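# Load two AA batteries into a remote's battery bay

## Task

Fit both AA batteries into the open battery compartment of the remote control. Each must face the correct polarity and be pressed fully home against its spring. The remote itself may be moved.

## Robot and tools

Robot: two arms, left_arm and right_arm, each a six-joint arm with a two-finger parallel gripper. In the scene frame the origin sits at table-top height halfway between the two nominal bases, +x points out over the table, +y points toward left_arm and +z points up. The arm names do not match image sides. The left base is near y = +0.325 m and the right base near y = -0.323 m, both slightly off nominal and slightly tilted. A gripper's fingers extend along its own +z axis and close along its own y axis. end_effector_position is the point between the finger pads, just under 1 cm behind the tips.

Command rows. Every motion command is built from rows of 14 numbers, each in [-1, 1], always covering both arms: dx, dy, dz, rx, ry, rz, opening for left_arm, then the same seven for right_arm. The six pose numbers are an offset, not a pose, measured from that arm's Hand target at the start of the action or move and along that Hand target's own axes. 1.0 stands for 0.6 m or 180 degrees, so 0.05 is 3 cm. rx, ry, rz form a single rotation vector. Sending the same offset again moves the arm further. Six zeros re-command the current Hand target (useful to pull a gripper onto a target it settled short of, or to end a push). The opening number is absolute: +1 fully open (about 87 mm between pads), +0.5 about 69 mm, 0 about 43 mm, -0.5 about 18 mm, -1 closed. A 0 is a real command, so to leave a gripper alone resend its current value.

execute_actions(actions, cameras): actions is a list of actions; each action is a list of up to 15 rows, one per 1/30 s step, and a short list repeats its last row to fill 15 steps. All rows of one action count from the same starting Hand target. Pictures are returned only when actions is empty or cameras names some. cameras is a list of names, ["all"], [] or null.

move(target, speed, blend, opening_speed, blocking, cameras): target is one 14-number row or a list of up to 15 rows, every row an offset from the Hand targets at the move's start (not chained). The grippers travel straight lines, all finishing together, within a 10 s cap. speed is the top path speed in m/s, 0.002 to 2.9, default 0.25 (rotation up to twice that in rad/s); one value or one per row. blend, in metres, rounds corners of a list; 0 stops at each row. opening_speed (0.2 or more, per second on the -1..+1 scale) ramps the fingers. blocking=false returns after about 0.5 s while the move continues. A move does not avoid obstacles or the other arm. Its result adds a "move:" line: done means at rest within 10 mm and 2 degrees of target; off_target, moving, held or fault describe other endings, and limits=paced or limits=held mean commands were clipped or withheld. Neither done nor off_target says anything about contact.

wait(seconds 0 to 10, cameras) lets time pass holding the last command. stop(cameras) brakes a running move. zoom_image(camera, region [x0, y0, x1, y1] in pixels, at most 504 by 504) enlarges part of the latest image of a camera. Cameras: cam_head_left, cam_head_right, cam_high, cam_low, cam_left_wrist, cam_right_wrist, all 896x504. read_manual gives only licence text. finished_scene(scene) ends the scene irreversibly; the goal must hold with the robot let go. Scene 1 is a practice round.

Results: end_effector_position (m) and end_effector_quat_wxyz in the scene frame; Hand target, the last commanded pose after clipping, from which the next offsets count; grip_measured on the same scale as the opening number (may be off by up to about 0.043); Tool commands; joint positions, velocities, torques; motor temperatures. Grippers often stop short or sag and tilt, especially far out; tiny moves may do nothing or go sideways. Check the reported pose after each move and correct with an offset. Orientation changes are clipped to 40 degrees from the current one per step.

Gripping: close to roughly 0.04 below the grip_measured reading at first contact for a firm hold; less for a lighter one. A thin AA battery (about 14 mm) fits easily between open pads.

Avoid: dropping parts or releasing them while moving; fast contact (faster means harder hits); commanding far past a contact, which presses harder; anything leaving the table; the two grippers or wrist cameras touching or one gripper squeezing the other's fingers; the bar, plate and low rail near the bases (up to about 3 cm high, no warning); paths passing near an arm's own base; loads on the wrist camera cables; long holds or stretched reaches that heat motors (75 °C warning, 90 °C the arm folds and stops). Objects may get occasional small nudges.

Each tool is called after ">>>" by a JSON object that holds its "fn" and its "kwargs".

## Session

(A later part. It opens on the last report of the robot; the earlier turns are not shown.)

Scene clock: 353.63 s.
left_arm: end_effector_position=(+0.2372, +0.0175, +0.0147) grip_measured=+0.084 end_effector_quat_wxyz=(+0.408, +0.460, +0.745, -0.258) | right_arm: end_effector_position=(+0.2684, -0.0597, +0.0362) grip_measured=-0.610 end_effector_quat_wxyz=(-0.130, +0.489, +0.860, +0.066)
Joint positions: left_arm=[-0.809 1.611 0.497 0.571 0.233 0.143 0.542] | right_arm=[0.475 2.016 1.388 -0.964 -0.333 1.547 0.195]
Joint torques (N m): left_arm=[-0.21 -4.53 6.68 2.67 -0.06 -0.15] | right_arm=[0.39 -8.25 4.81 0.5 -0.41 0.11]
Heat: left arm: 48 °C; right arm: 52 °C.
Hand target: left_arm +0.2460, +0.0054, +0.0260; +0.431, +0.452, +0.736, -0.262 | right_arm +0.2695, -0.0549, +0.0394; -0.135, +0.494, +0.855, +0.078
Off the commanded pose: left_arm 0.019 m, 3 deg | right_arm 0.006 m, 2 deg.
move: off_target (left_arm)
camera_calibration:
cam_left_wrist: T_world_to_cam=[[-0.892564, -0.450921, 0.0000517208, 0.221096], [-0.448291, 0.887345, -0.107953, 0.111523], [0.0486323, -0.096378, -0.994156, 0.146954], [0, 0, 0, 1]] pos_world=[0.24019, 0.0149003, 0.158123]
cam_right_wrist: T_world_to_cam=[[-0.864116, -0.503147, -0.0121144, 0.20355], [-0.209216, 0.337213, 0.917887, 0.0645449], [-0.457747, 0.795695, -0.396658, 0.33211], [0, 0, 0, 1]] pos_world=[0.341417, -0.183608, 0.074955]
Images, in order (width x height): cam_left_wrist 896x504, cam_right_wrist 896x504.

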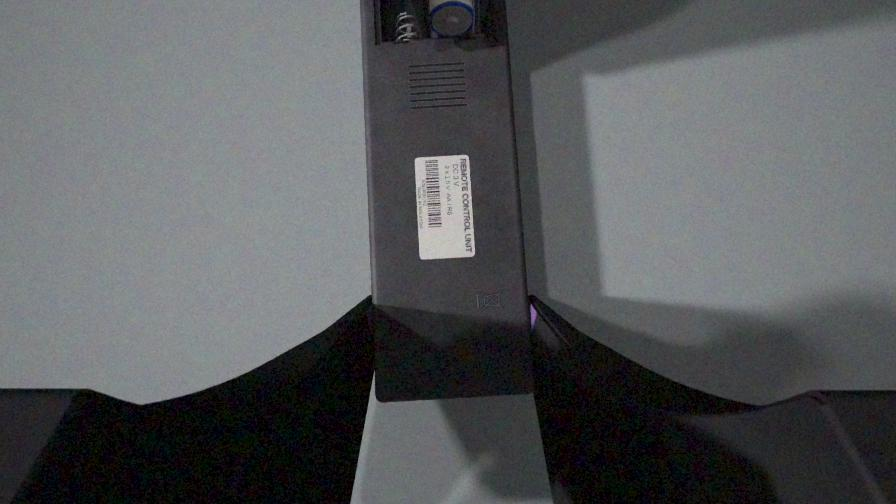

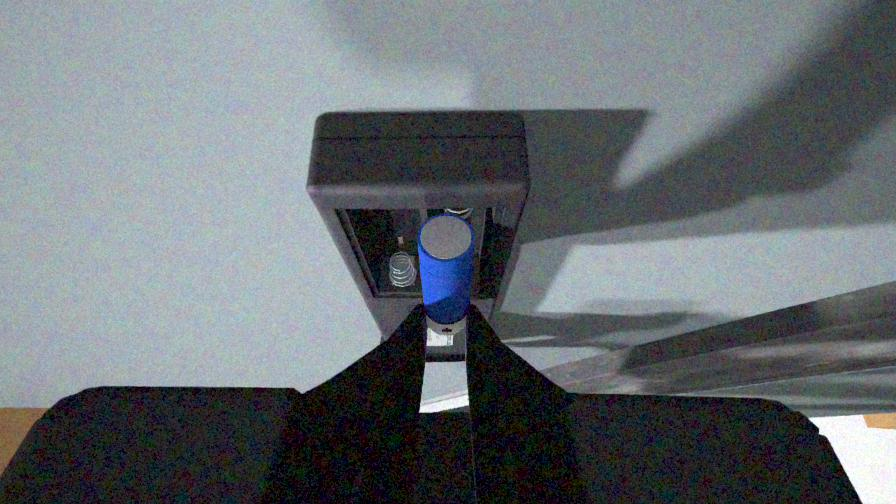

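>>> {"fn": "move", "kwargs": {"target": [[0,0,0,0,0,0,0.03,0.0042,-0.003,-0.0127,0,0,0,-0.68],[0,0,0,0,0,0,0.03,0.0042,-0.010,-0.0127,0,0,0,-0.68],[0,0,0,0,0,0,0.03,0.0036,-0.009,0.002,0,0,0,-0.68]], "speed": 0.1, "blend": [0.004,0.004,0], "cameras": ["cam_right_wrist","cam_left_wrist"]}}

>>> {"fn": "zoom_image", "kwargs": {"camera": "cam_left_wrist", "region": [340, 0, 560, 110]}}

>>> {"fn": "zoom_image", "kwargs": {"camera": "cam_right_wrist", "region": [300, 90, 540, 360]}}

Scene clock: 370.27 s.
left_arm: end_effector_position=(+0.2367, +0.0171, +0.0147) grip_measured=+0.084 end_effector_quat_wxyz=(+0.408, +0.460, +0.745, -0.258) | right_arm: end_effector_position=(+0.2669, -0.0605, +0.0348) grip_measured=-0.610 end_effector_quat_wxyz=(-0.134, +0.492, +0.857, +0.069)
Joint positions: left_arm=[-0.81 1.611 0.497 0.571 0.233 0.143 0.542] | right_arm=[0.47 2.01 1.368 -0.949 -0.345 1.551 0.195]
Joint torques (N m): left_arm=[-0.36 -4.55 6.53 2.66 -0.08 -0.13] | right_arm=[0.7 -9.2 3.88 0.49 -0.28 0.12]
Heat: left arm: 49 °C; right arm: 52 °C.
Hand target: left_arm +0.2459, +0.0054, +0.0260; +0.431, +0.452, +0.736, -0.262 | right_arm +0.2636, -0.0556, +0.0389; -0.135, +0.494, +0.856, +0.078
Off the commanded pose: left_arm 0.019 m, 3 deg | right_arm 0.007 m, 1 deg.
move: off_target (left_arm); blend cut to 0.0021 m at target 1, 0.0021 m at target 2
camera_calibration:
cam_left_wrist: T_world_to_cam=[[-0.893216, -0.449629, 0.000101733, 0.220643], [-0.447011, 0.887991, -0.10795, 0.111261], [0.0484472, -0.0964685, -0.994156, 0.147094], [0, 0, 0, 1]] pos_world=[0.23969, 0.0145991, 0.158223]
cam_right_wrist: T_world_to_cam=[[-0.868795, -0.495013, -0.0125283, 0.203513], [-0.201251, 0.329871, 0.922325, 0.0630528], [-0.45243, 0.803833, -0.386212, 0.330262], [0, 0, 0, 1]] pos_world=[0.338921, -0.185533, 0.0719455]
Images, in order (width x height): cam_left_wrist 896x504, cam_right_wrist 896x504.

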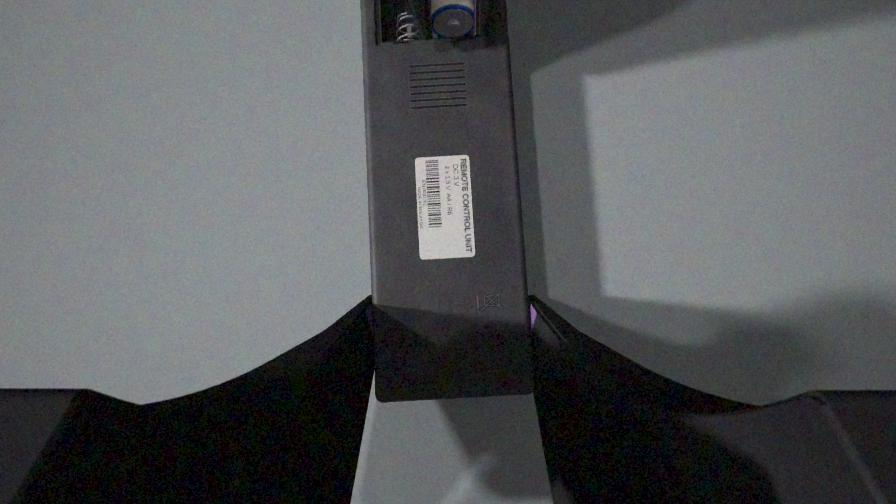

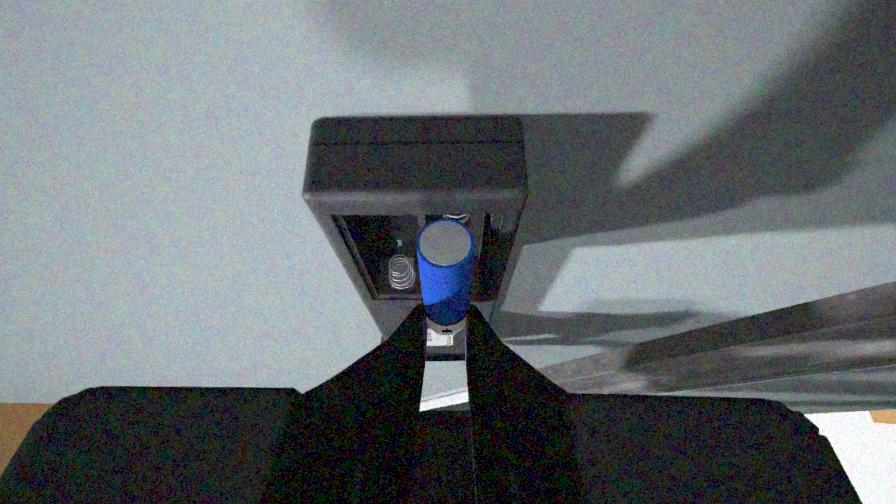

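Scaled by 2.291 from the camera's 896x504 image, which has a finer 1280x720 frame.

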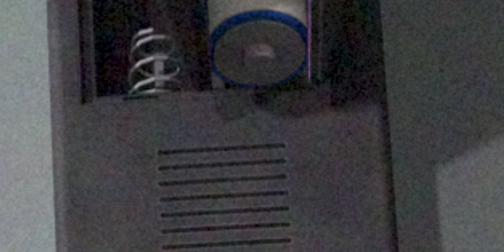

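Scaled by 1.867 from the camera's 896x504 image, which has a finer 1280x720 frame.

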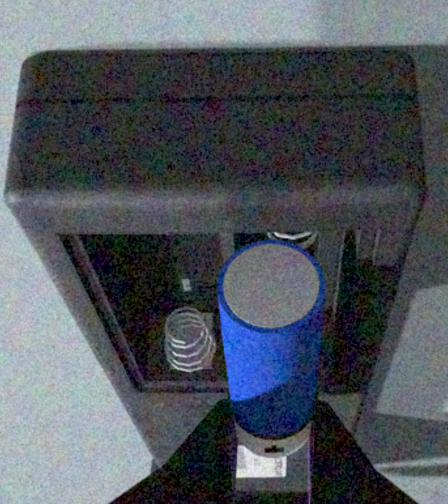

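>>> {"fn": "move", "kwargs": {"target": [[0,0,0,0,0,0,0.03,0.0057,-0.008,-0.0180,0,0,0,-0.68],[0,0,0,0,0,0,0.03,0.003,-0.0075,0.002,0,0,0,-0.68]], "speed": 0.1, "blend": [0.002,0], "cameras": ["cam_right_wrist","cam_left_wrist"]}}

>>> {"fn": "zoom_image", "kwargs": {"camera": "cam_left_wrist", "region": [340, 0, 560, 110]}}

>>> {"fn": "zoom_image", "kwargs": {"camera": "cam_right_wrist", "region": [300, 90, 540, 360]}}

Scene clock: 396.83 s.
left_arm: end_effector_position=(+0.2357, +0.0164, +0.0147) grip_measured=+0.084 end_effector_quat_wxyz=(+0.408, +0.461, +0.744, -0.259) | right_arm: end_effector_position=(+0.2625, -0.0616, +0.0346) grip_measured=-0.610 end_effector_quat_wxyz=(-0.134, +0.494, +0.856, +0.070)
Joint positions: left_arm=[-0.813 1.611 0.497 0.571 0.233 0.143 0.542] | right_arm=[0.473 1.993 1.342 -0.937 -0.346 1.559 0.195]
Joint torques (N m): left_arm=[-0.36 -4.56 6.63 2.67 -0.07 -0.14] | right_arm=[0.96 -8.94 3.88 0.49 -0.28 0.12]
Heat: left arm: 49 °C; right arm: 53 °C.
Hand target: left_arm +0.2459, +0.0054, +0.0260; +0.431, +0.452, +0.736, -0.262 | right_arm +0.2586, -0.0560, +0.0383; -0.135, +0.494, +0.855, +0.078
Off the commanded pose: left_arm 0.019 m, 3 deg | right_arm 0.008 m, 1 deg.
move: off_target (left_arm)
camera_calibration:
cam_left_wrist: T_world_to_cam=[[-0.894593, -0.446882, 0.000180206, 0.219802], [-0.444288, 0.889356, -0.107958, 0.110814], [0.0480844, -0.0966588, -0.994155, 0.147159], [0, 0, 0, 1]] pos_world=[0.238791, 0.0138966, 0.158223]
cam_right_wrist: T_world_to_cam=[[-0.87079, -0.491481, -0.0131162, 0.200009], [-0.200088, 0.329888, 0.922572, 0.0625157], [-0.449099, 0.80599, -0.385602, 0.328309], [0, 0, 0, 1]] pos_world=[0.334118, -0.186937, 0.071545]
Images, in order (width x height): cam_left_wrist 896x504, cam_right_wrist 896x504.

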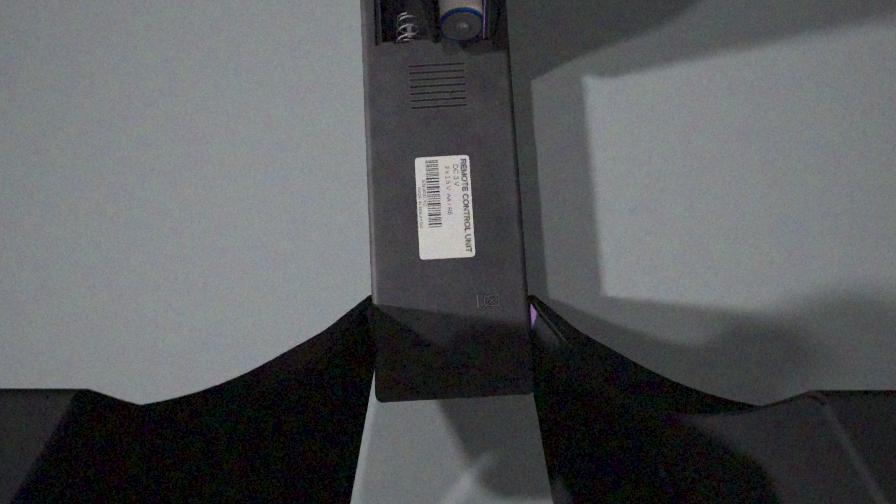

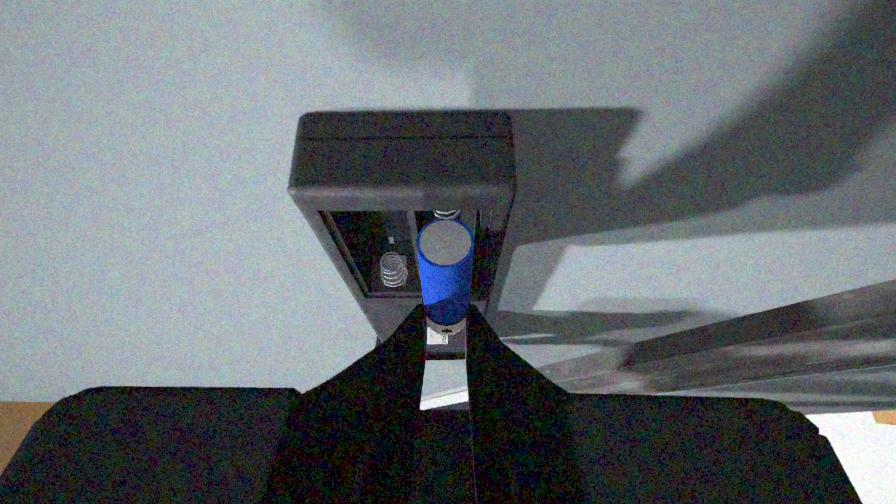

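Scaled by 2.291 from the camera's 896x504 image, which has a finer 1280x720 frame.

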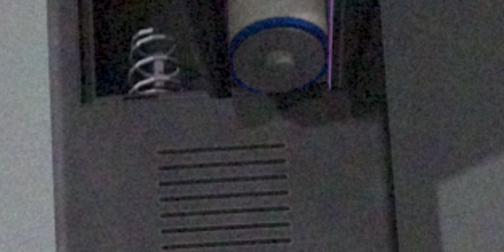

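Scaled by 1.867 from the camera's 896x504 image, which has a finer 1280x720 frame.

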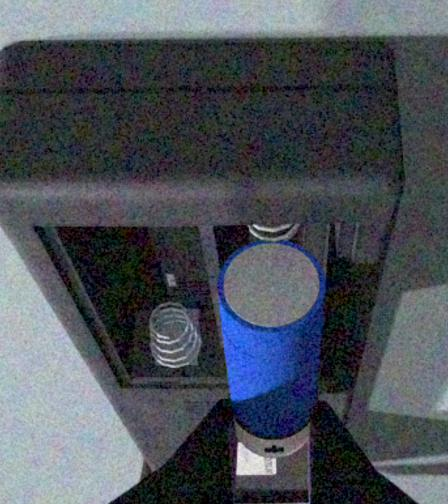

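>>> {"fn": "move", "kwargs": {"target": [0,0,0,0,0,0,0.03,-0.0022,-0.002,0.0067,0,0,0,-0.68], "speed": 0.1, "cameras": ["cam_right_wrist","cam_left_wrist"]}}

>>> {"fn": "zoom_image", "kwargs": {"camera": "cam_right_wrist", "region": [300, 90, 540, 360]}}

Scene clock: 403.53 s.
left_arm: end_effector_position=(+0.2357, +0.0164, +0.0147) grip_measured=+0.084 end_effector_quat_wxyz=(+0.408, +0.461, +0.744, -0.259) | right_arm: end_effector_position=(+0.2625, -0.0615, +0.0347) grip_measured=-0.610 end_effector_quat_wxyz=(-0.132, +0.494, +0.856, +0.074)
Joint positions: left_arm=[-0.813 1.611 0.497 0.571 0.233 0.143 0.542] | right_arm=[0.473 1.986 1.332 -0.924 -0.346 1.559 0.195]
Joint torques (N m): left_arm=[-0.36 -4.49 6.58 2.68 -0.1 -0.12] | right_arm=[0.96 -8.23 3.49 0.54 -0.27 0.1]
Heat: left arm: 49 °C; right arm: 53 °C.
Hand target: left_arm +0.2459, +0.0054, +0.0260; +0.431, +0.452, +0.736, -0.262 | right_arm +0.2576, -0.0566, +0.0341; -0.135, +0.494, +0.855, +0.078
Off the commanded pose: left_arm 0.019 m, 3 deg | right_arm 0.007 m, 1 deg.
move: off_target (left_arm)
camera_calibration:
cam_left_wrist: T_world_to_cam=[[-0.894593, -0.446882, 0.000180206, 0.219802], [-0.444288, 0.889356, -0.107958, 0.110814], [0.0480844, -0.0966588, -0.994155, 0.147159], [0, 0, 0, 1]] pos_world=[0.238791, 0.0138966, 0.158223]
cam_right_wrist: T_world_to_cam=[[-0.870646, -0.491399, -0.0224221, 0.20023], [-0.207402, 0.325374, 0.92256, 0.0639723], [-0.446049, 0.807873, -0.385203, 0.327556], [0, 0, 0, 1]] pos_world=[0.333704, -0.187046, 0.0716467]
Images, in order (width x height): cam_left_wrist 896x504, cam_right_wrist 896x504.

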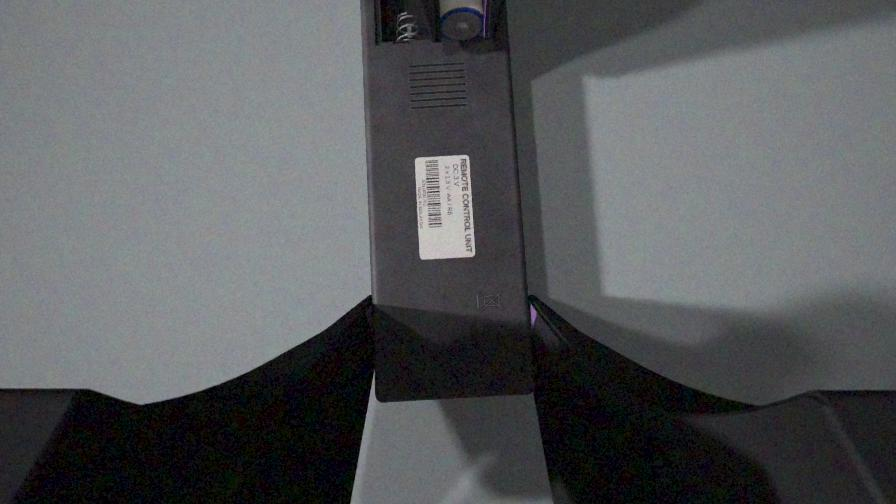

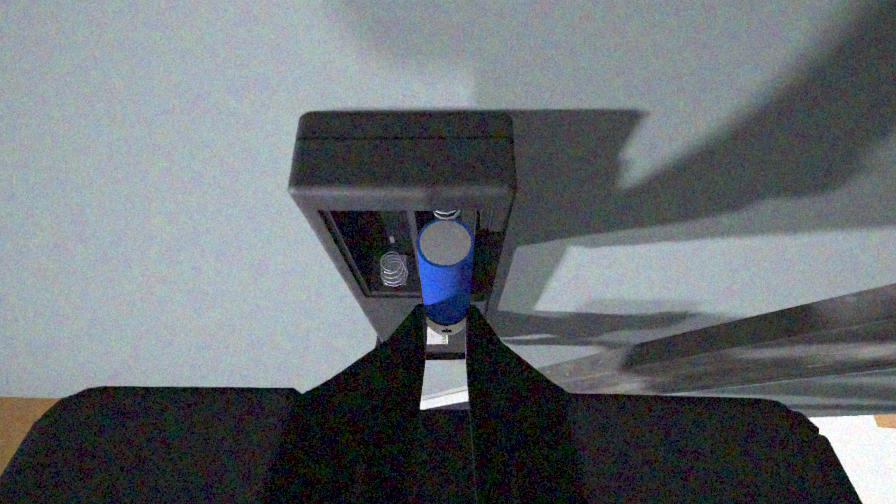

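Scaled by 1.867 from the camera's 896x504 image, which has a finer 1280x720 frame.

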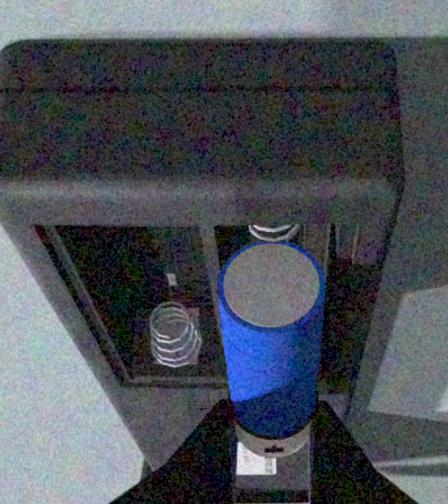

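>>> {"fn": "move", "kwargs": {"target": [0.0042,0,-0.0072,0,0,0,0.03,-0.0338,0,-0.004,0,0,0,-0.68], "speed": 0.08, "cameras": ["cam_right_wrist","cam_left_wrist"]}}

>>> {"fn": "zoom_image", "kwargs": {"camera": "cam_left_wrist", "region": [340, 0, 560, 110]}}

>>> {"fn": "zoom_image", "kwargs": {"camera": "cam_right_wrist", "region": [300, 90, 540, 360]}}

Scene clock: 424.57 s.
left_arm: end_effector_position=(+0.2349, +0.0156, +0.0149) grip_measured=+0.084 end_effector_quat_wxyz=(+0.408, +0.462, +0.743, -0.260) | right_arm: end_effector_position=(+0.2627, -0.0653, +0.0340) grip_measured=-0.610 end_effector_quat_wxyz=(-0.141, +0.487, +0.858, +0.081)
Joint positions: left_arm=[-0.816 1.611 0.497 0.572 0.233 0.143 0.542] | right_arm=[0.455 1.987 1.321 -0.918 -0.367 1.527 0.195]
Joint torques (N m): left_arm=[0.18 -5.71 5.16 2.7 -0.05 -0.09] | right_arm=[-1.57 -7.12 4.42 0.41 -0.03 -0.12]
Heat: left arm: 49 °C; right arm: 52 °C.
Hand target: left_arm +0.2437, +0.0098, +0.0259; +0.431, +0.452, +0.736, -0.262 | right_arm +0.2676, -0.0740, +0.0301; -0.135, +0.494, +0.855, +0.078
Off the commanded pose: left_arm 0.015 m, 3 deg | right_arm 0.011 m, 1 deg.
move: off_target (left_arm, right_arm)
camera_calibration:
cam_left_wrist: T_world_to_cam=[[-0.895985, -0.444085, -0.000066912, 0.218973], [-0.441427, 0.890638, -0.109114, 0.110638], [0.0485155, -0.0977351, -0.994029, 0.147215], [0, 0, 0, 1]] pos_world=[0.237892, 0.0130924, 0.158423]
cam_right_wrist: T_world_to_cam=[[-0.864834, -0.501284, -0.0278536, 0.196563], [-0.2056, 0.303004, 0.930547, 0.0636624], [-0.458029, 0.810495, -0.365113, 0.333033], [0, 0, 0, 1]] pos_world=[0.335623, -0.190678, 0.0678288]
Images, in order (width x height): cam_left_wrist 896x504, cam_right_wrist 896x504.

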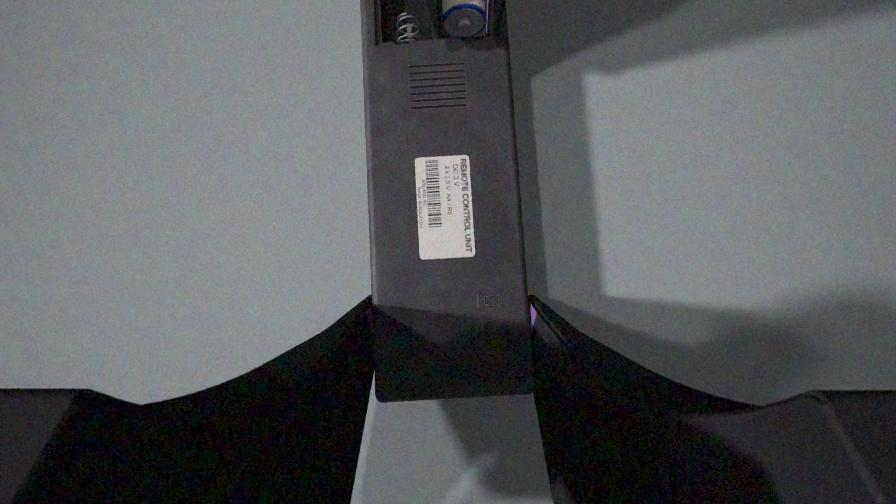

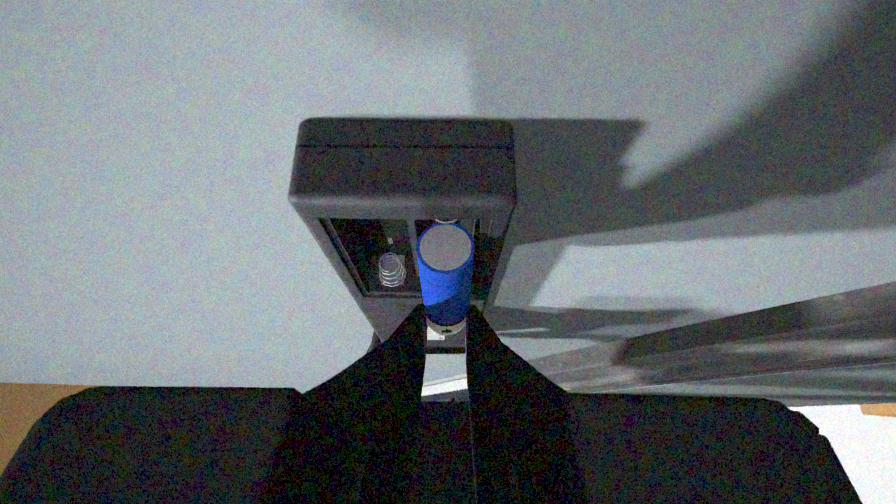

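Scaled by 2.291 from the camera's 896x504 image, which has a finer 1280x720 frame.

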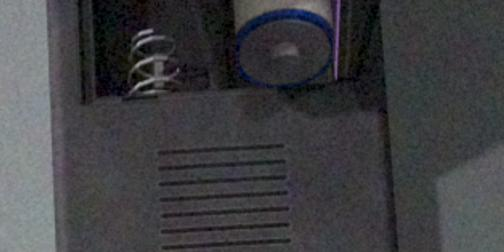

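Scaled by 1.867 from the camera's 896x504 image, which has a finer 1280x720 frame.

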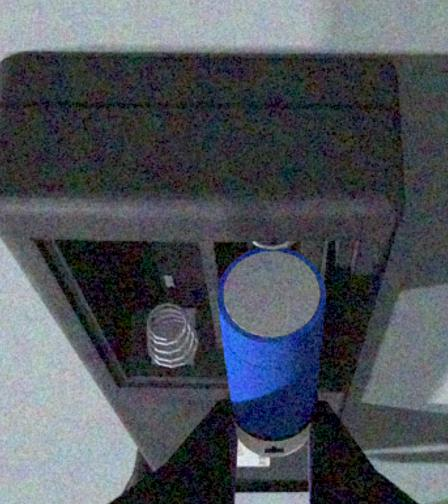

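>>> {"fn": "move", "kwargs": {"target": [0.0042,0,-0.0072,0,0,0,0.03,-0.0338,0.003,-0.004,0,0,0,-0.68], "speed": 0.08, "cameras": ["cam_right_wrist","cam_left_wrist"]}}

>>> {"fn": "zoom_image", "kwargs": {"camera": "cam_left_wrist", "region": [340, 0, 560, 110]}}

>>> {"fn": "zoom_image", "kwargs": {"camera": "cam_right_wrist", "region": [300, 90, 540, 360]}}

Scene clock: 431.93 s.
left_arm: end_effector_position=(+0.2393, +0.0124, +0.0206) grip_measured=+0.080 end_effector_quat_wxyz=(+0.421, +0.459, +0.737, -0.263) | right_arm: end_effector_position=(+0.2668, -0.0733, +0.0319) grip_measured=-0.610 end_effector_quat_wxyz=(-0.157, +0.480, +0.858, +0.091)
Joint positions: left_arm=[-0.813 1.611 0.497 0.603 0.233 0.143 0.54] | right_arm=[0.413 2.007 1.321 -0.919 -0.406 1.468 0.195]
Joint torques (N m): left_arm=[0.54 -6.94 3.69 2.39 0 -0.1] | right_arm=[-2.78 -6.93 5.71 0.28 0.42 -0.13]
Motor temperatures (°C): left_arm=[27 31 46 49 26 27 31] | right_arm=[26 51 37 32 28 29 29]
Heat: left arm: 49 °C; right arm: 51 °C.
Hand target: left_arm +0.2414, +0.0143, +0.0258; +0.431, +0.452, +0.736, -0.262 | right_arm +0.2792, -0.0904, +0.0261; -0.135, +0.494, +0.855, +0.078
Off the commanded pose: left_arm 0.006 m, 1 deg | right_arm 0.022 m, 3 deg.
move: off_target (right_arm)
camera_calibration:
cam_left_wrist: T_world_to_cam=[[-0.894455, -0.447081, -0.00825384, 0.221395], [-0.441752, 0.886354, -0.138676, 0.116652], [0.0693154, -0.120394, -0.990303, 0.147565], [0, 0, 0, 1]] pos_world=[0.239331, 0.013352, 0.164138]
cam_right_wrist: T_world_to_cam=[[-0.859017, -0.511023, -0.0307531, 0.193848], [-0.192476, 0.266716, 0.94436, 0.0623001], [-0.474387, 0.81714, -0.327473, 0.344347], [0, 0, 0, 1]] pos_world=[0.341864, -0.198935, 0.0598919]
Images, in order (width x height): cam_left_wrist 896x504, cam_right_wrist 896x504.

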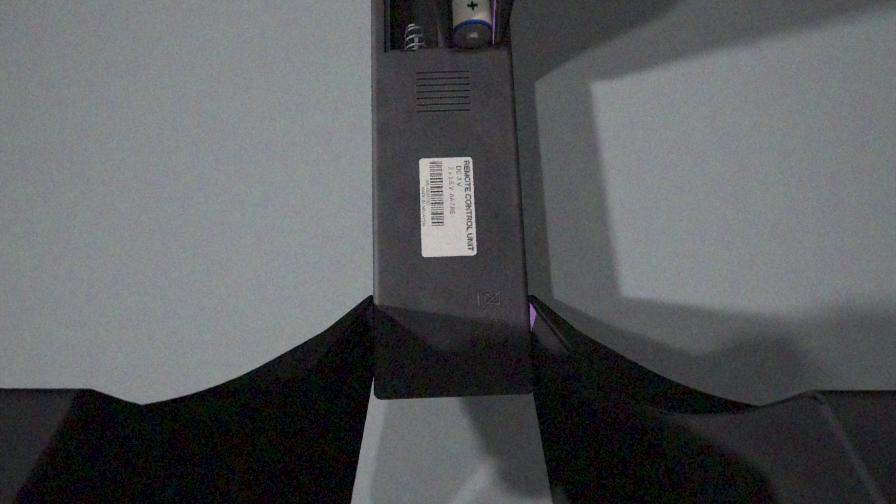

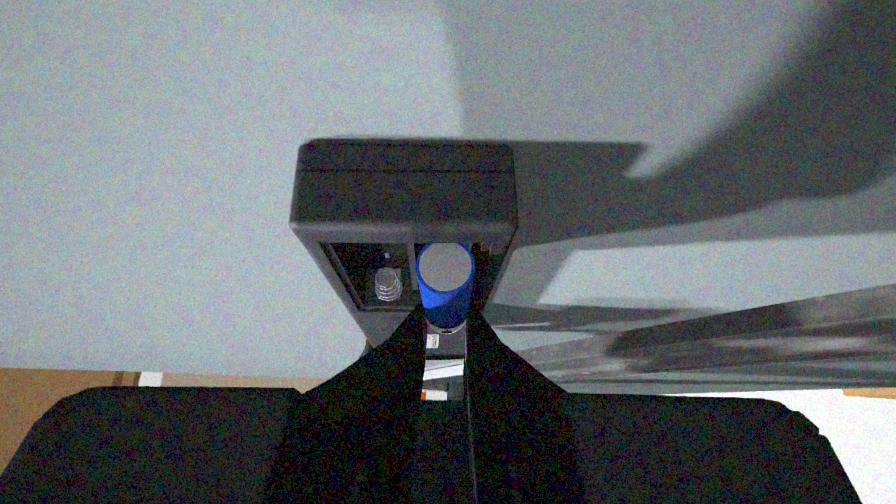

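Scaled by 2.291 from the camera's 896x504 image, which has a finer 1280x720 frame.

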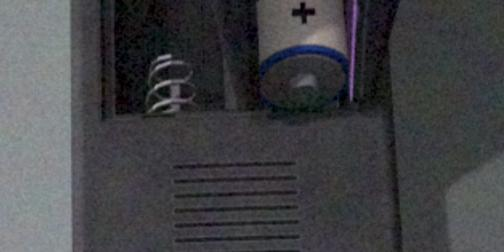

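Scaled by 1.867 from the camera's 896x504 image, which has a finer 1280x720 frame.

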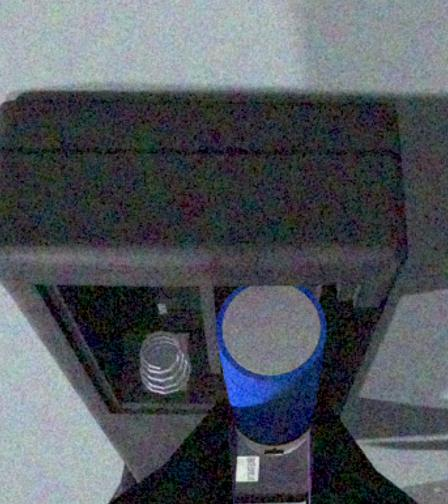

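>>> {"fn": "move", "kwargs": {"target": [0.0083,0,-0.001,0,0,0,0.03,-0.0103,0.002,0.0177,0,-0.05,0,-0.68], "speed": 0.08, "cameras": ["cam_right_wrist","cam_left_wrist"]}}

>>> {"fn": "zoom_image", "kwargs": {"camera": "cam_left_wrist", "region": [340, 0, 560, 110]}}

>>> {"fn": "zoom_image", "kwargs": {"camera": "cam_right_wrist", "region": [300, 90, 540, 360]}}

Scene clock: 448.10 s.
left_arm: end_effector_position=(+0.2362, +0.0160, +0.0167) grip_measured=+0.079 end_effector_quat_wxyz=(+0.419, +0.459, +0.738, -0.262) | right_arm: end_effector_position=(+0.2630, -0.0693, +0.0291) grip_measured=-0.610 end_effector_quat_wxyz=(-0.141, +0.483, +0.861, +0.076)
Joint positions: left_arm=[-0.813 1.611 0.477 0.619 0.233 0.143 0.54] | right_arm=[0.447 2.001 1.321 -0.919 -0.362 1.506 0.195]
Joint torques (N m): left_arm=[0.8 -6.13 3.88 2.5 0.01 -0.08] | right_arm=[-0.62 -7.6 5.15 0.5 1.67 0.11]
Heat: left arm: 50 °C; right arm: 48 °C.
Hand target: left_arm +0.2401, +0.0170, +0.0217; +0.431, +0.452, +0.736, -0.262 | right_arm +0.2815, -0.0921, +0.0141; -0.068, +0.498, +0.863, +0.039
Off the commanded pose: left_arm 0.006 m, 2 deg | right_arm 0.033 m, 10 deg.
move: off_target (right_arm)
camera_calibration:
cam_left_wrist: T_world_to_cam=[[-0.894346, -0.447318, -0.0072143, 0.220098], [-0.44242, 0.886717, -0.134153, 0.111678], [0.0664062, -0.116788, -0.990934, 0.14498], [0, 0, 0, 1]] pos_world=[0.236625, 0.0163589, 0.160236]
cam_right_wrist: T_world_to_cam=[[-0.859017, -0.511567, -0.0196947, 0.192272], [-0.204663, 0.307896, 0.929146, 0.0696678], [-0.469257, 0.802184, -0.369187, 0.337162], [0, 0, 0, 1]] pos_world=[0.337639, -0.193556, 0.063531]
Images, in order (width x height): cam_left_wrist 896x504, cam_right_wrist 896x504.

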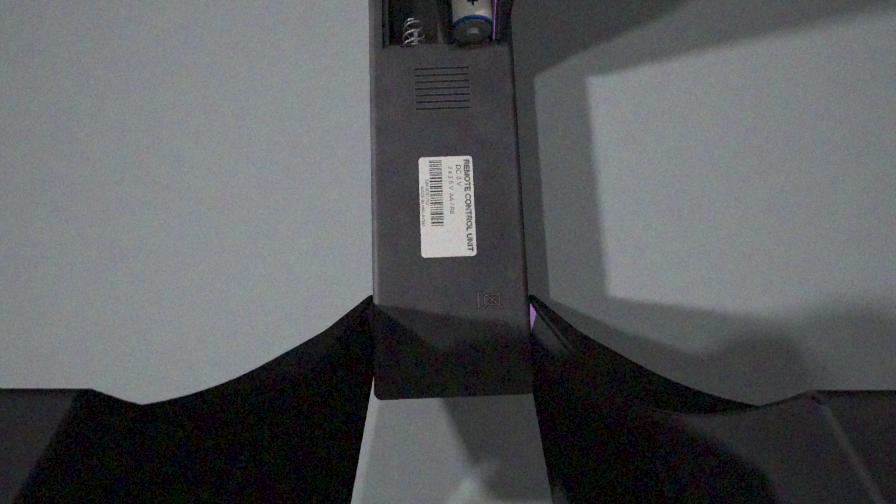

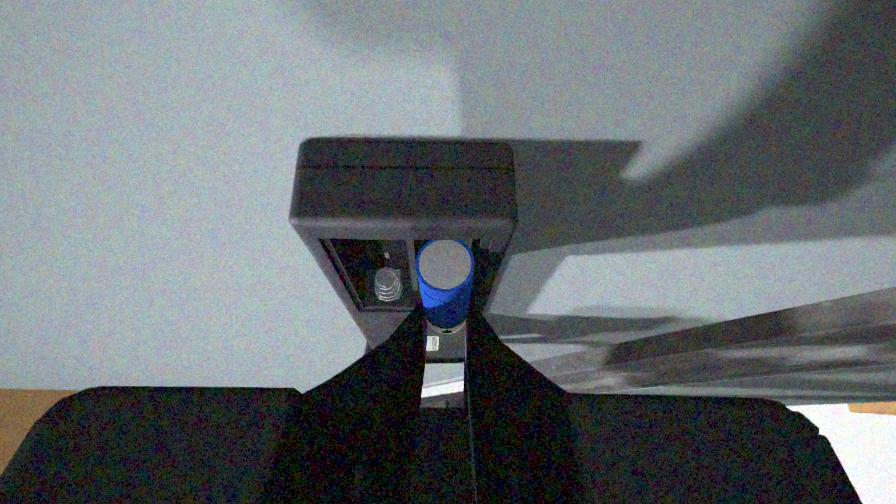

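Scaled by 2.291 from the camera's 896x504 image, which has a finer 1280x720 frame.

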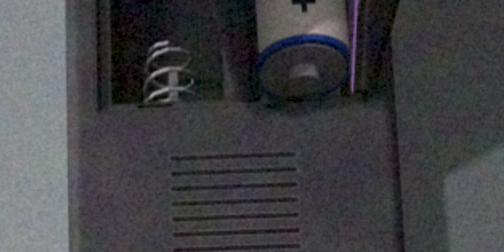

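Scaled by 1.867 from the camera's 896x504 image, which has a finer 1280x720 frame.

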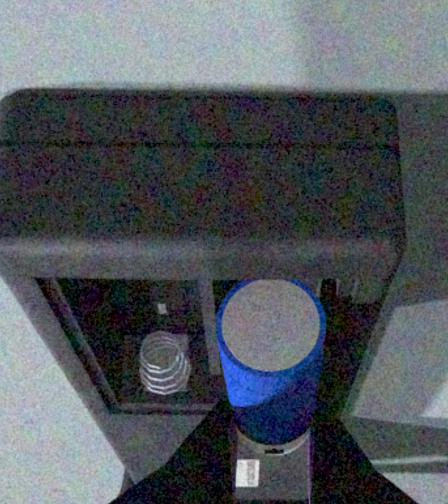

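>>> {"fn": "move", "kwargs": {"target": [0.0042,0,-0.0072,0,0,0,0.03,-0.0338,0.0067,0,0,0,0,-0.68], "speed": 0.08, "cameras": ["cam_right_wrist","cam_left_wrist"]}}

>>> {"fn": "zoom_image", "kwargs": {"camera": "cam_left_wrist", "region": [340, 0, 560, 110]}}

>>> {"fn": "zoom_image", "kwargs": {"camera": "cam_right_wrist", "region": [300, 90, 540, 360]}}

Scene clock: 473.17 s.
left_arm: end_effector_position=(+0.2362, +0.0160, +0.0180) grip_measured=+0.079 end_effector_quat_wxyz=(+0.426, +0.458, +0.734, -0.264) | right_arm: end_effector_position=(+0.2679, -0.0754, +0.0287) grip_measured=-0.610 end_effector_quat_wxyz=(-0.138, +0.482, +0.862, +0.077)
Joint positions: left_arm=[-0.813 1.611 0.463 0.65 0.233 0.143 0.54] | right_arm=[0.427 2.004 1.324 -0.92 -0.358 1.483 0.195]
Joint torques (N m): left_arm=[1.05 -7.27 3.25 2.18 0.06 -0.07] | right_arm=[-3.4 -6.02 6.61 0.42 1.65 -0.17]
Heat: left arm: 49 °C; right arm: 48 °C.
Hand target: left_arm +0.2378, +0.0214, +0.0217; +0.431, +0.452, +0.736, -0.262 | right_arm +0.2950, -0.1074, +0.0110; -0.068, +0.498, +0.864, +0.039
Off the commanded pose: left_arm 0.007 m, 1 deg | right_arm 0.046 m, 9 deg.
move: off_target (right_arm)
camera_calibration:
cam_left_wrist: T_world_to_cam=[[-0.89422, -0.447473, -0.0117777, 0.220155], [-0.440792, 0.88484, -0.150868, 0.111785], [0.0779305, -0.129717, -0.988484, 0.143642], [0, 0, 0, 1]] pos_world=[0.234947, 0.0182347, 0.161445]
cam_right_wrist: T_world_to_cam=[[-0.858118, -0.512805, -0.0257848, 0.193153], [-0.21181, 0.307798, 0.927576, 0.0748323], [-0.467729, 0.801431, -0.372744, 0.343849], [0, 0, 0, 1]] pos_world=[0.342427, -0.199555, 0.0637357]
Images, in order (width x height): cam_left_wrist 896x504, cam_right_wrist 896x504.

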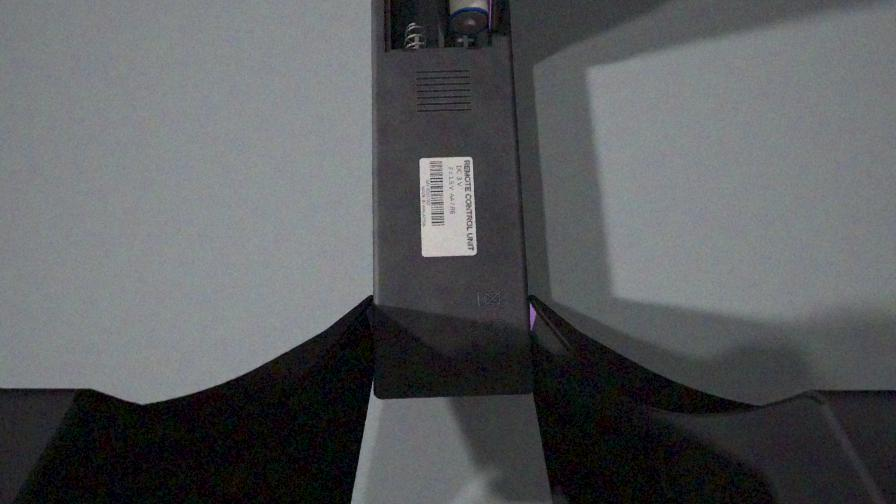

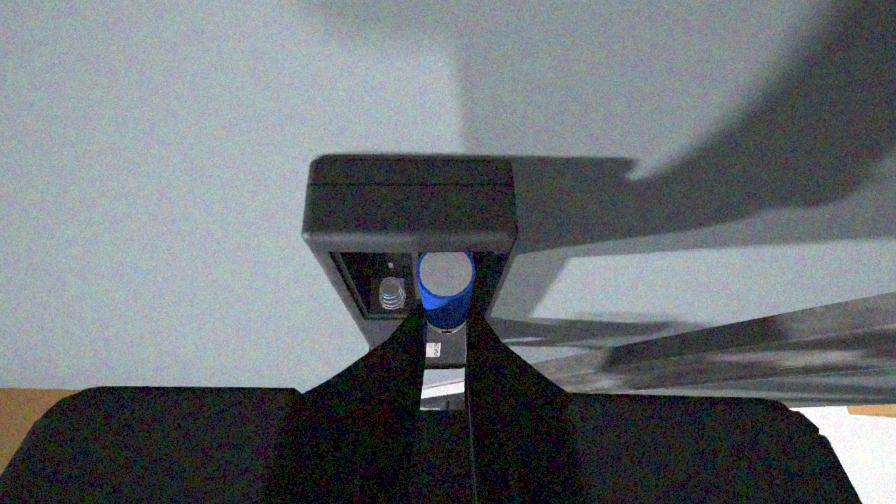

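Scaled by 2.291 from the camera's 896x504 image, which has a finer 1280x720 frame.

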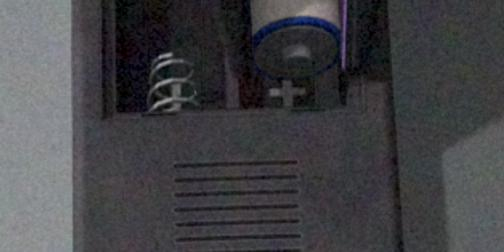

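Scaled by 1.867 from the camera's 896x504 image, which has a finer 1280x720 frame.

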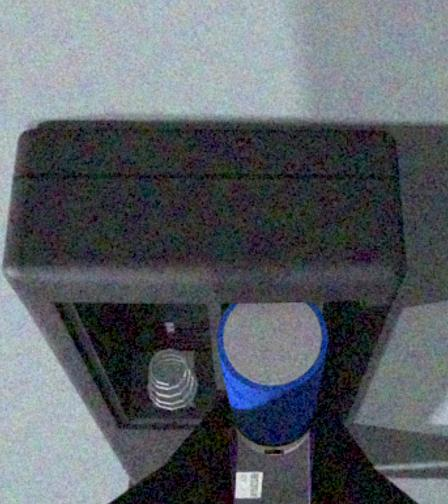

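>>> {"fn": "move", "kwargs": {"target": [0,0,0,0,0,0,0.03,-0.0033,0.002,0.02,0,-0.075,0,-0.68], "speed": 0.08, "cameras": ["cam_right_wrist","cam_left_wrist"]}}

>>> {"fn": "zoom_image", "kwargs": {"camera": "cam_left_wrist", "region": [340, 0, 560, 110]}}

>>> {"fn": "zoom_image", "kwargs": {"camera": "cam_right_wrist", "region": [300, 90, 540, 360]}}

Scene clock: 483.83 s.
left_arm: end_effector_position=(+0.2356, +0.0184, +0.0159) grip_measured=+0.079 end_effector_quat_wxyz=(+0.424, +0.458, +0.736, -0.263) | right_arm: end_effector_position=(+0.2671, -0.0710, +0.0271) grip_measured=-0.610 end_effector_quat_wxyz=(-0.070, +0.482, +0.873, +0.038)
Joint positions: left_arm=[-0.81 1.611 0.457 0.65 0.233 0.143 0.539] | right_arm=[0.508 1.983 1.347 -0.937 -0.202 1.559 0.195]
Joint torques (N m): left_arm=[1.05 -7.27 3.78 2.21 0.08 -0.07] | right_arm=[-1.07 -5.39 4.51 0.72 2.54 0.11]
Heat: left arm: 49 °C; right arm: 47 °C.
Hand target: left_arm +0.2378, +0.0214, +0.0217; +0.431, +0.452, +0.736, -0.262 | right_arm +0.2961, -0.1069, -0.0012; +0.034, +0.499, +0.865, -0.020
Off the commanded pose: left_arm 0.007 m, 1 deg | right_arm 0.054 m, 14 deg.
move: off_target (right_arm)
camera_calibration:
cam_left_wrist: T_world_to_cam=[[-0.892892, -0.450154, -0.0102505, 0.220388], [-0.4441, 0.884183, -0.144898, 0.109803], [0.0742899, -0.124826, -0.989393, 0.142787], [0, 0, 0, 1]] pos_world=[0.234939, 0.019946, 0.159442]
cam_right_wrist: T_world_to_cam=[[-0.850146, -0.525887, -0.0263352, 0.191658], [-0.289578, 0.425188, 0.857531, 0.105773], [-0.439767, 0.736653, -0.513757, 0.331106], [0, 0, 0, 1]] pos_world=[0.339177, -0.188094, 0.0844518]
Images, in order (width x height): cam_left_wrist 896x504, cam_right_wrist 896x504.

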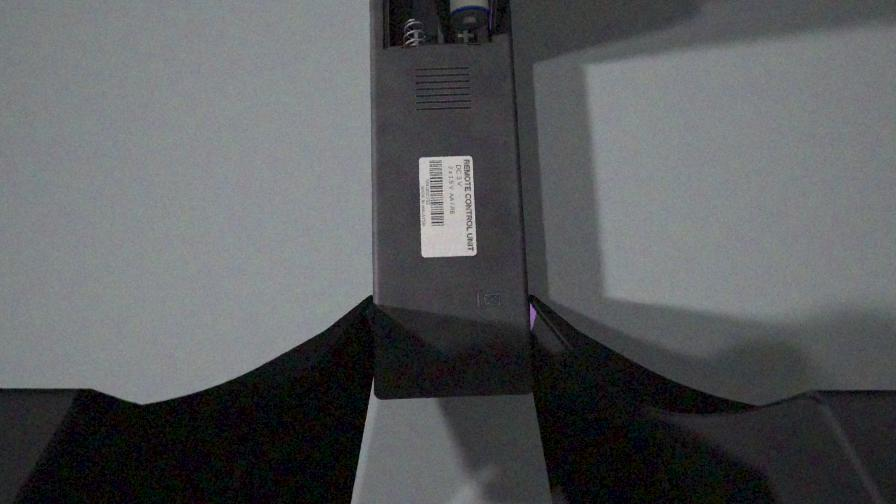

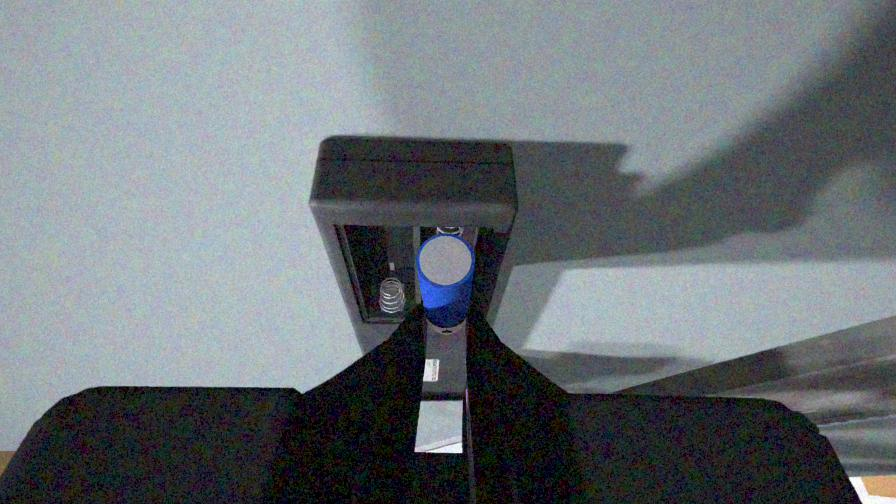

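Scaled by 2.291 from the camera's 896x504 image, which has a finer 1280x720 frame.

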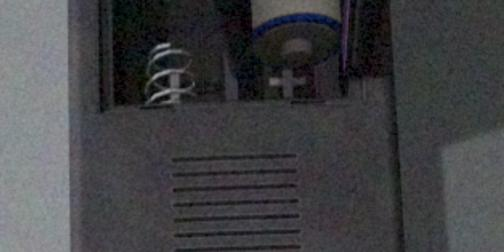

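Scaled by 1.867 from the camera's 896x504 image, which has a finer 1280x720 frame.

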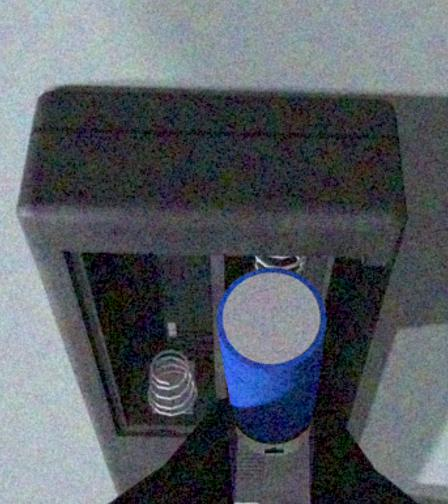

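>>> {"fn": "move", "kwargs": {"target": [0,0,0,0,0,0,0.03,0,0.003,0.015,0,-0.035,0,-0.68], "speed": 0.08, "cameras": ["cam_right_wrist","cam_left_wrist"]}}

>>> {"fn": "zoom_image", "kwargs": {"camera": "cam_left_wrist", "region": [340, 0, 560, 110]}}

>>> {"fn": "zoom_image", "kwargs": {"camera": "cam_right_wrist", "region": [300, 90, 540, 360]}}

Scene clock: 525.80 s.
left_arm: end_effector_position=(+0.2358, +0.0192, +0.0154) grip_measured=+0.079 end_effector_quat_wxyz=(+0.424, +0.457, +0.737, -0.262) | right_arm: end_effector_position=(+0.2675, -0.0696, +0.0268) grip_measured=-0.610 end_effector_quat_wxyz=(-0.021, +0.480, +0.877, +0.014)
Joint positions: left_arm=[-0.809 1.611 0.456 0.65 0.233 0.143 0.539] | right_arm=[0.562 1.973 1.364 -0.953 -0.092 1.606 0.195]
Joint torques (N m): left_arm=[1.06 -7.38 3.9 2.19 0.07 -0.07] | right_arm=[-0.95 -3.52 3.19 0.9 2.61 0.16]
Motor temperatures (°C): left_arm=[27 36 42 49 26 27 32] | right_arm=[26 45 36 32 36 29 29]
Heat: left arm: 49 °C; right arm: 45 °C.
Hand target: left_arm +0.2378, +0.0214, +0.0217; +0.431, +0.452, +0.736, -0.262 | right_arm +0.2980, -0.1066, -0.0102; +0.082, +0.498, +0.862, -0.047
Off the commanded pose: left_arm 0.007 m, 1 deg | right_arm 0.061 m, 14 deg.
move: off_target (right_arm)
camera_calibration:
cam_left_wrist: T_world_to_cam=[[-0.892091, -0.451743, -0.0101531, 0.22075], [-0.445795, 0.883569, -0.14343, 0.109507], [0.0737646, -0.123427, -0.989608, 0.142474], [0, 0, 0, 1]] pos_world=[0.235237, 0.0205499, 0.158941]
cam_right_wrist: T_world_to_cam=[[-0.844541, -0.534559, -0.0315882, 0.190799], [-0.344504, 0.497222, 0.796296, 0.126853], [-0.409961, 0.683387, -0.604082, 0.320802], [0, 0, 0, 1]] pos_world=[0.336355, -0.180313, 0.098805]
Images, in order (width x height): cam_left_wrist 896x504, cam_right_wrist 896x504.

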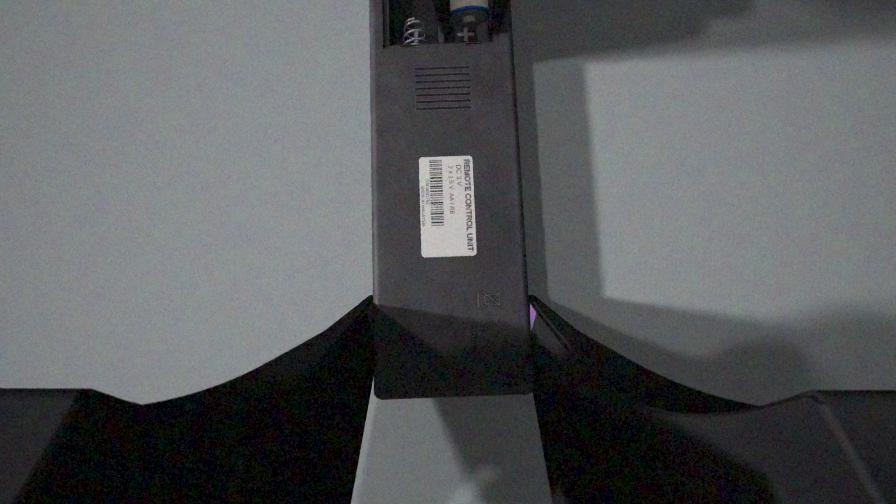

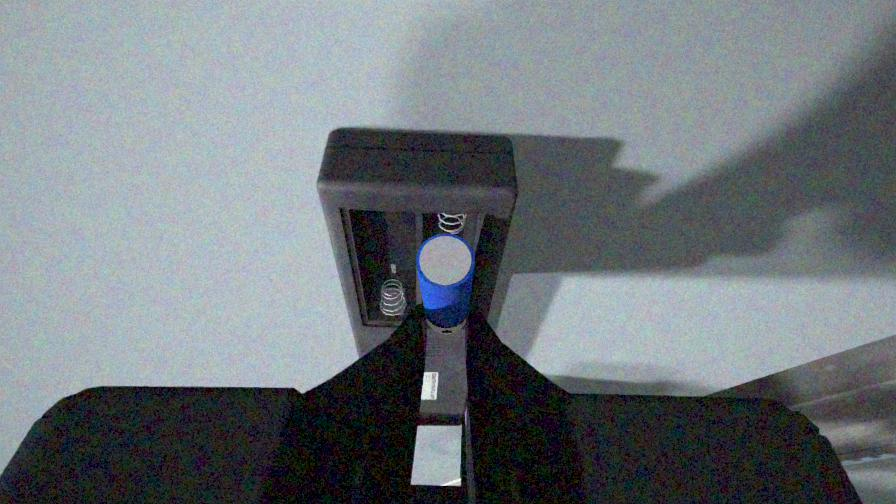

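Scaled by 2.291 from the camera's 896x504 image, which has a finer 1280x720 frame.

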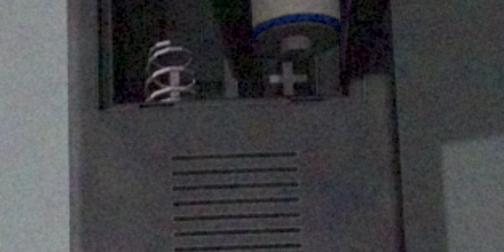

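Scaled by 1.867 from the camera's 896x504 image, which has a finer 1280x720 frame.

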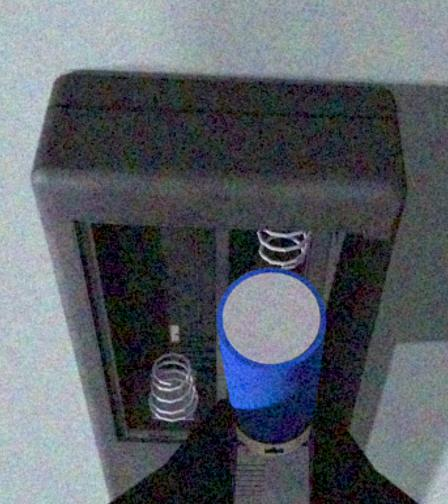

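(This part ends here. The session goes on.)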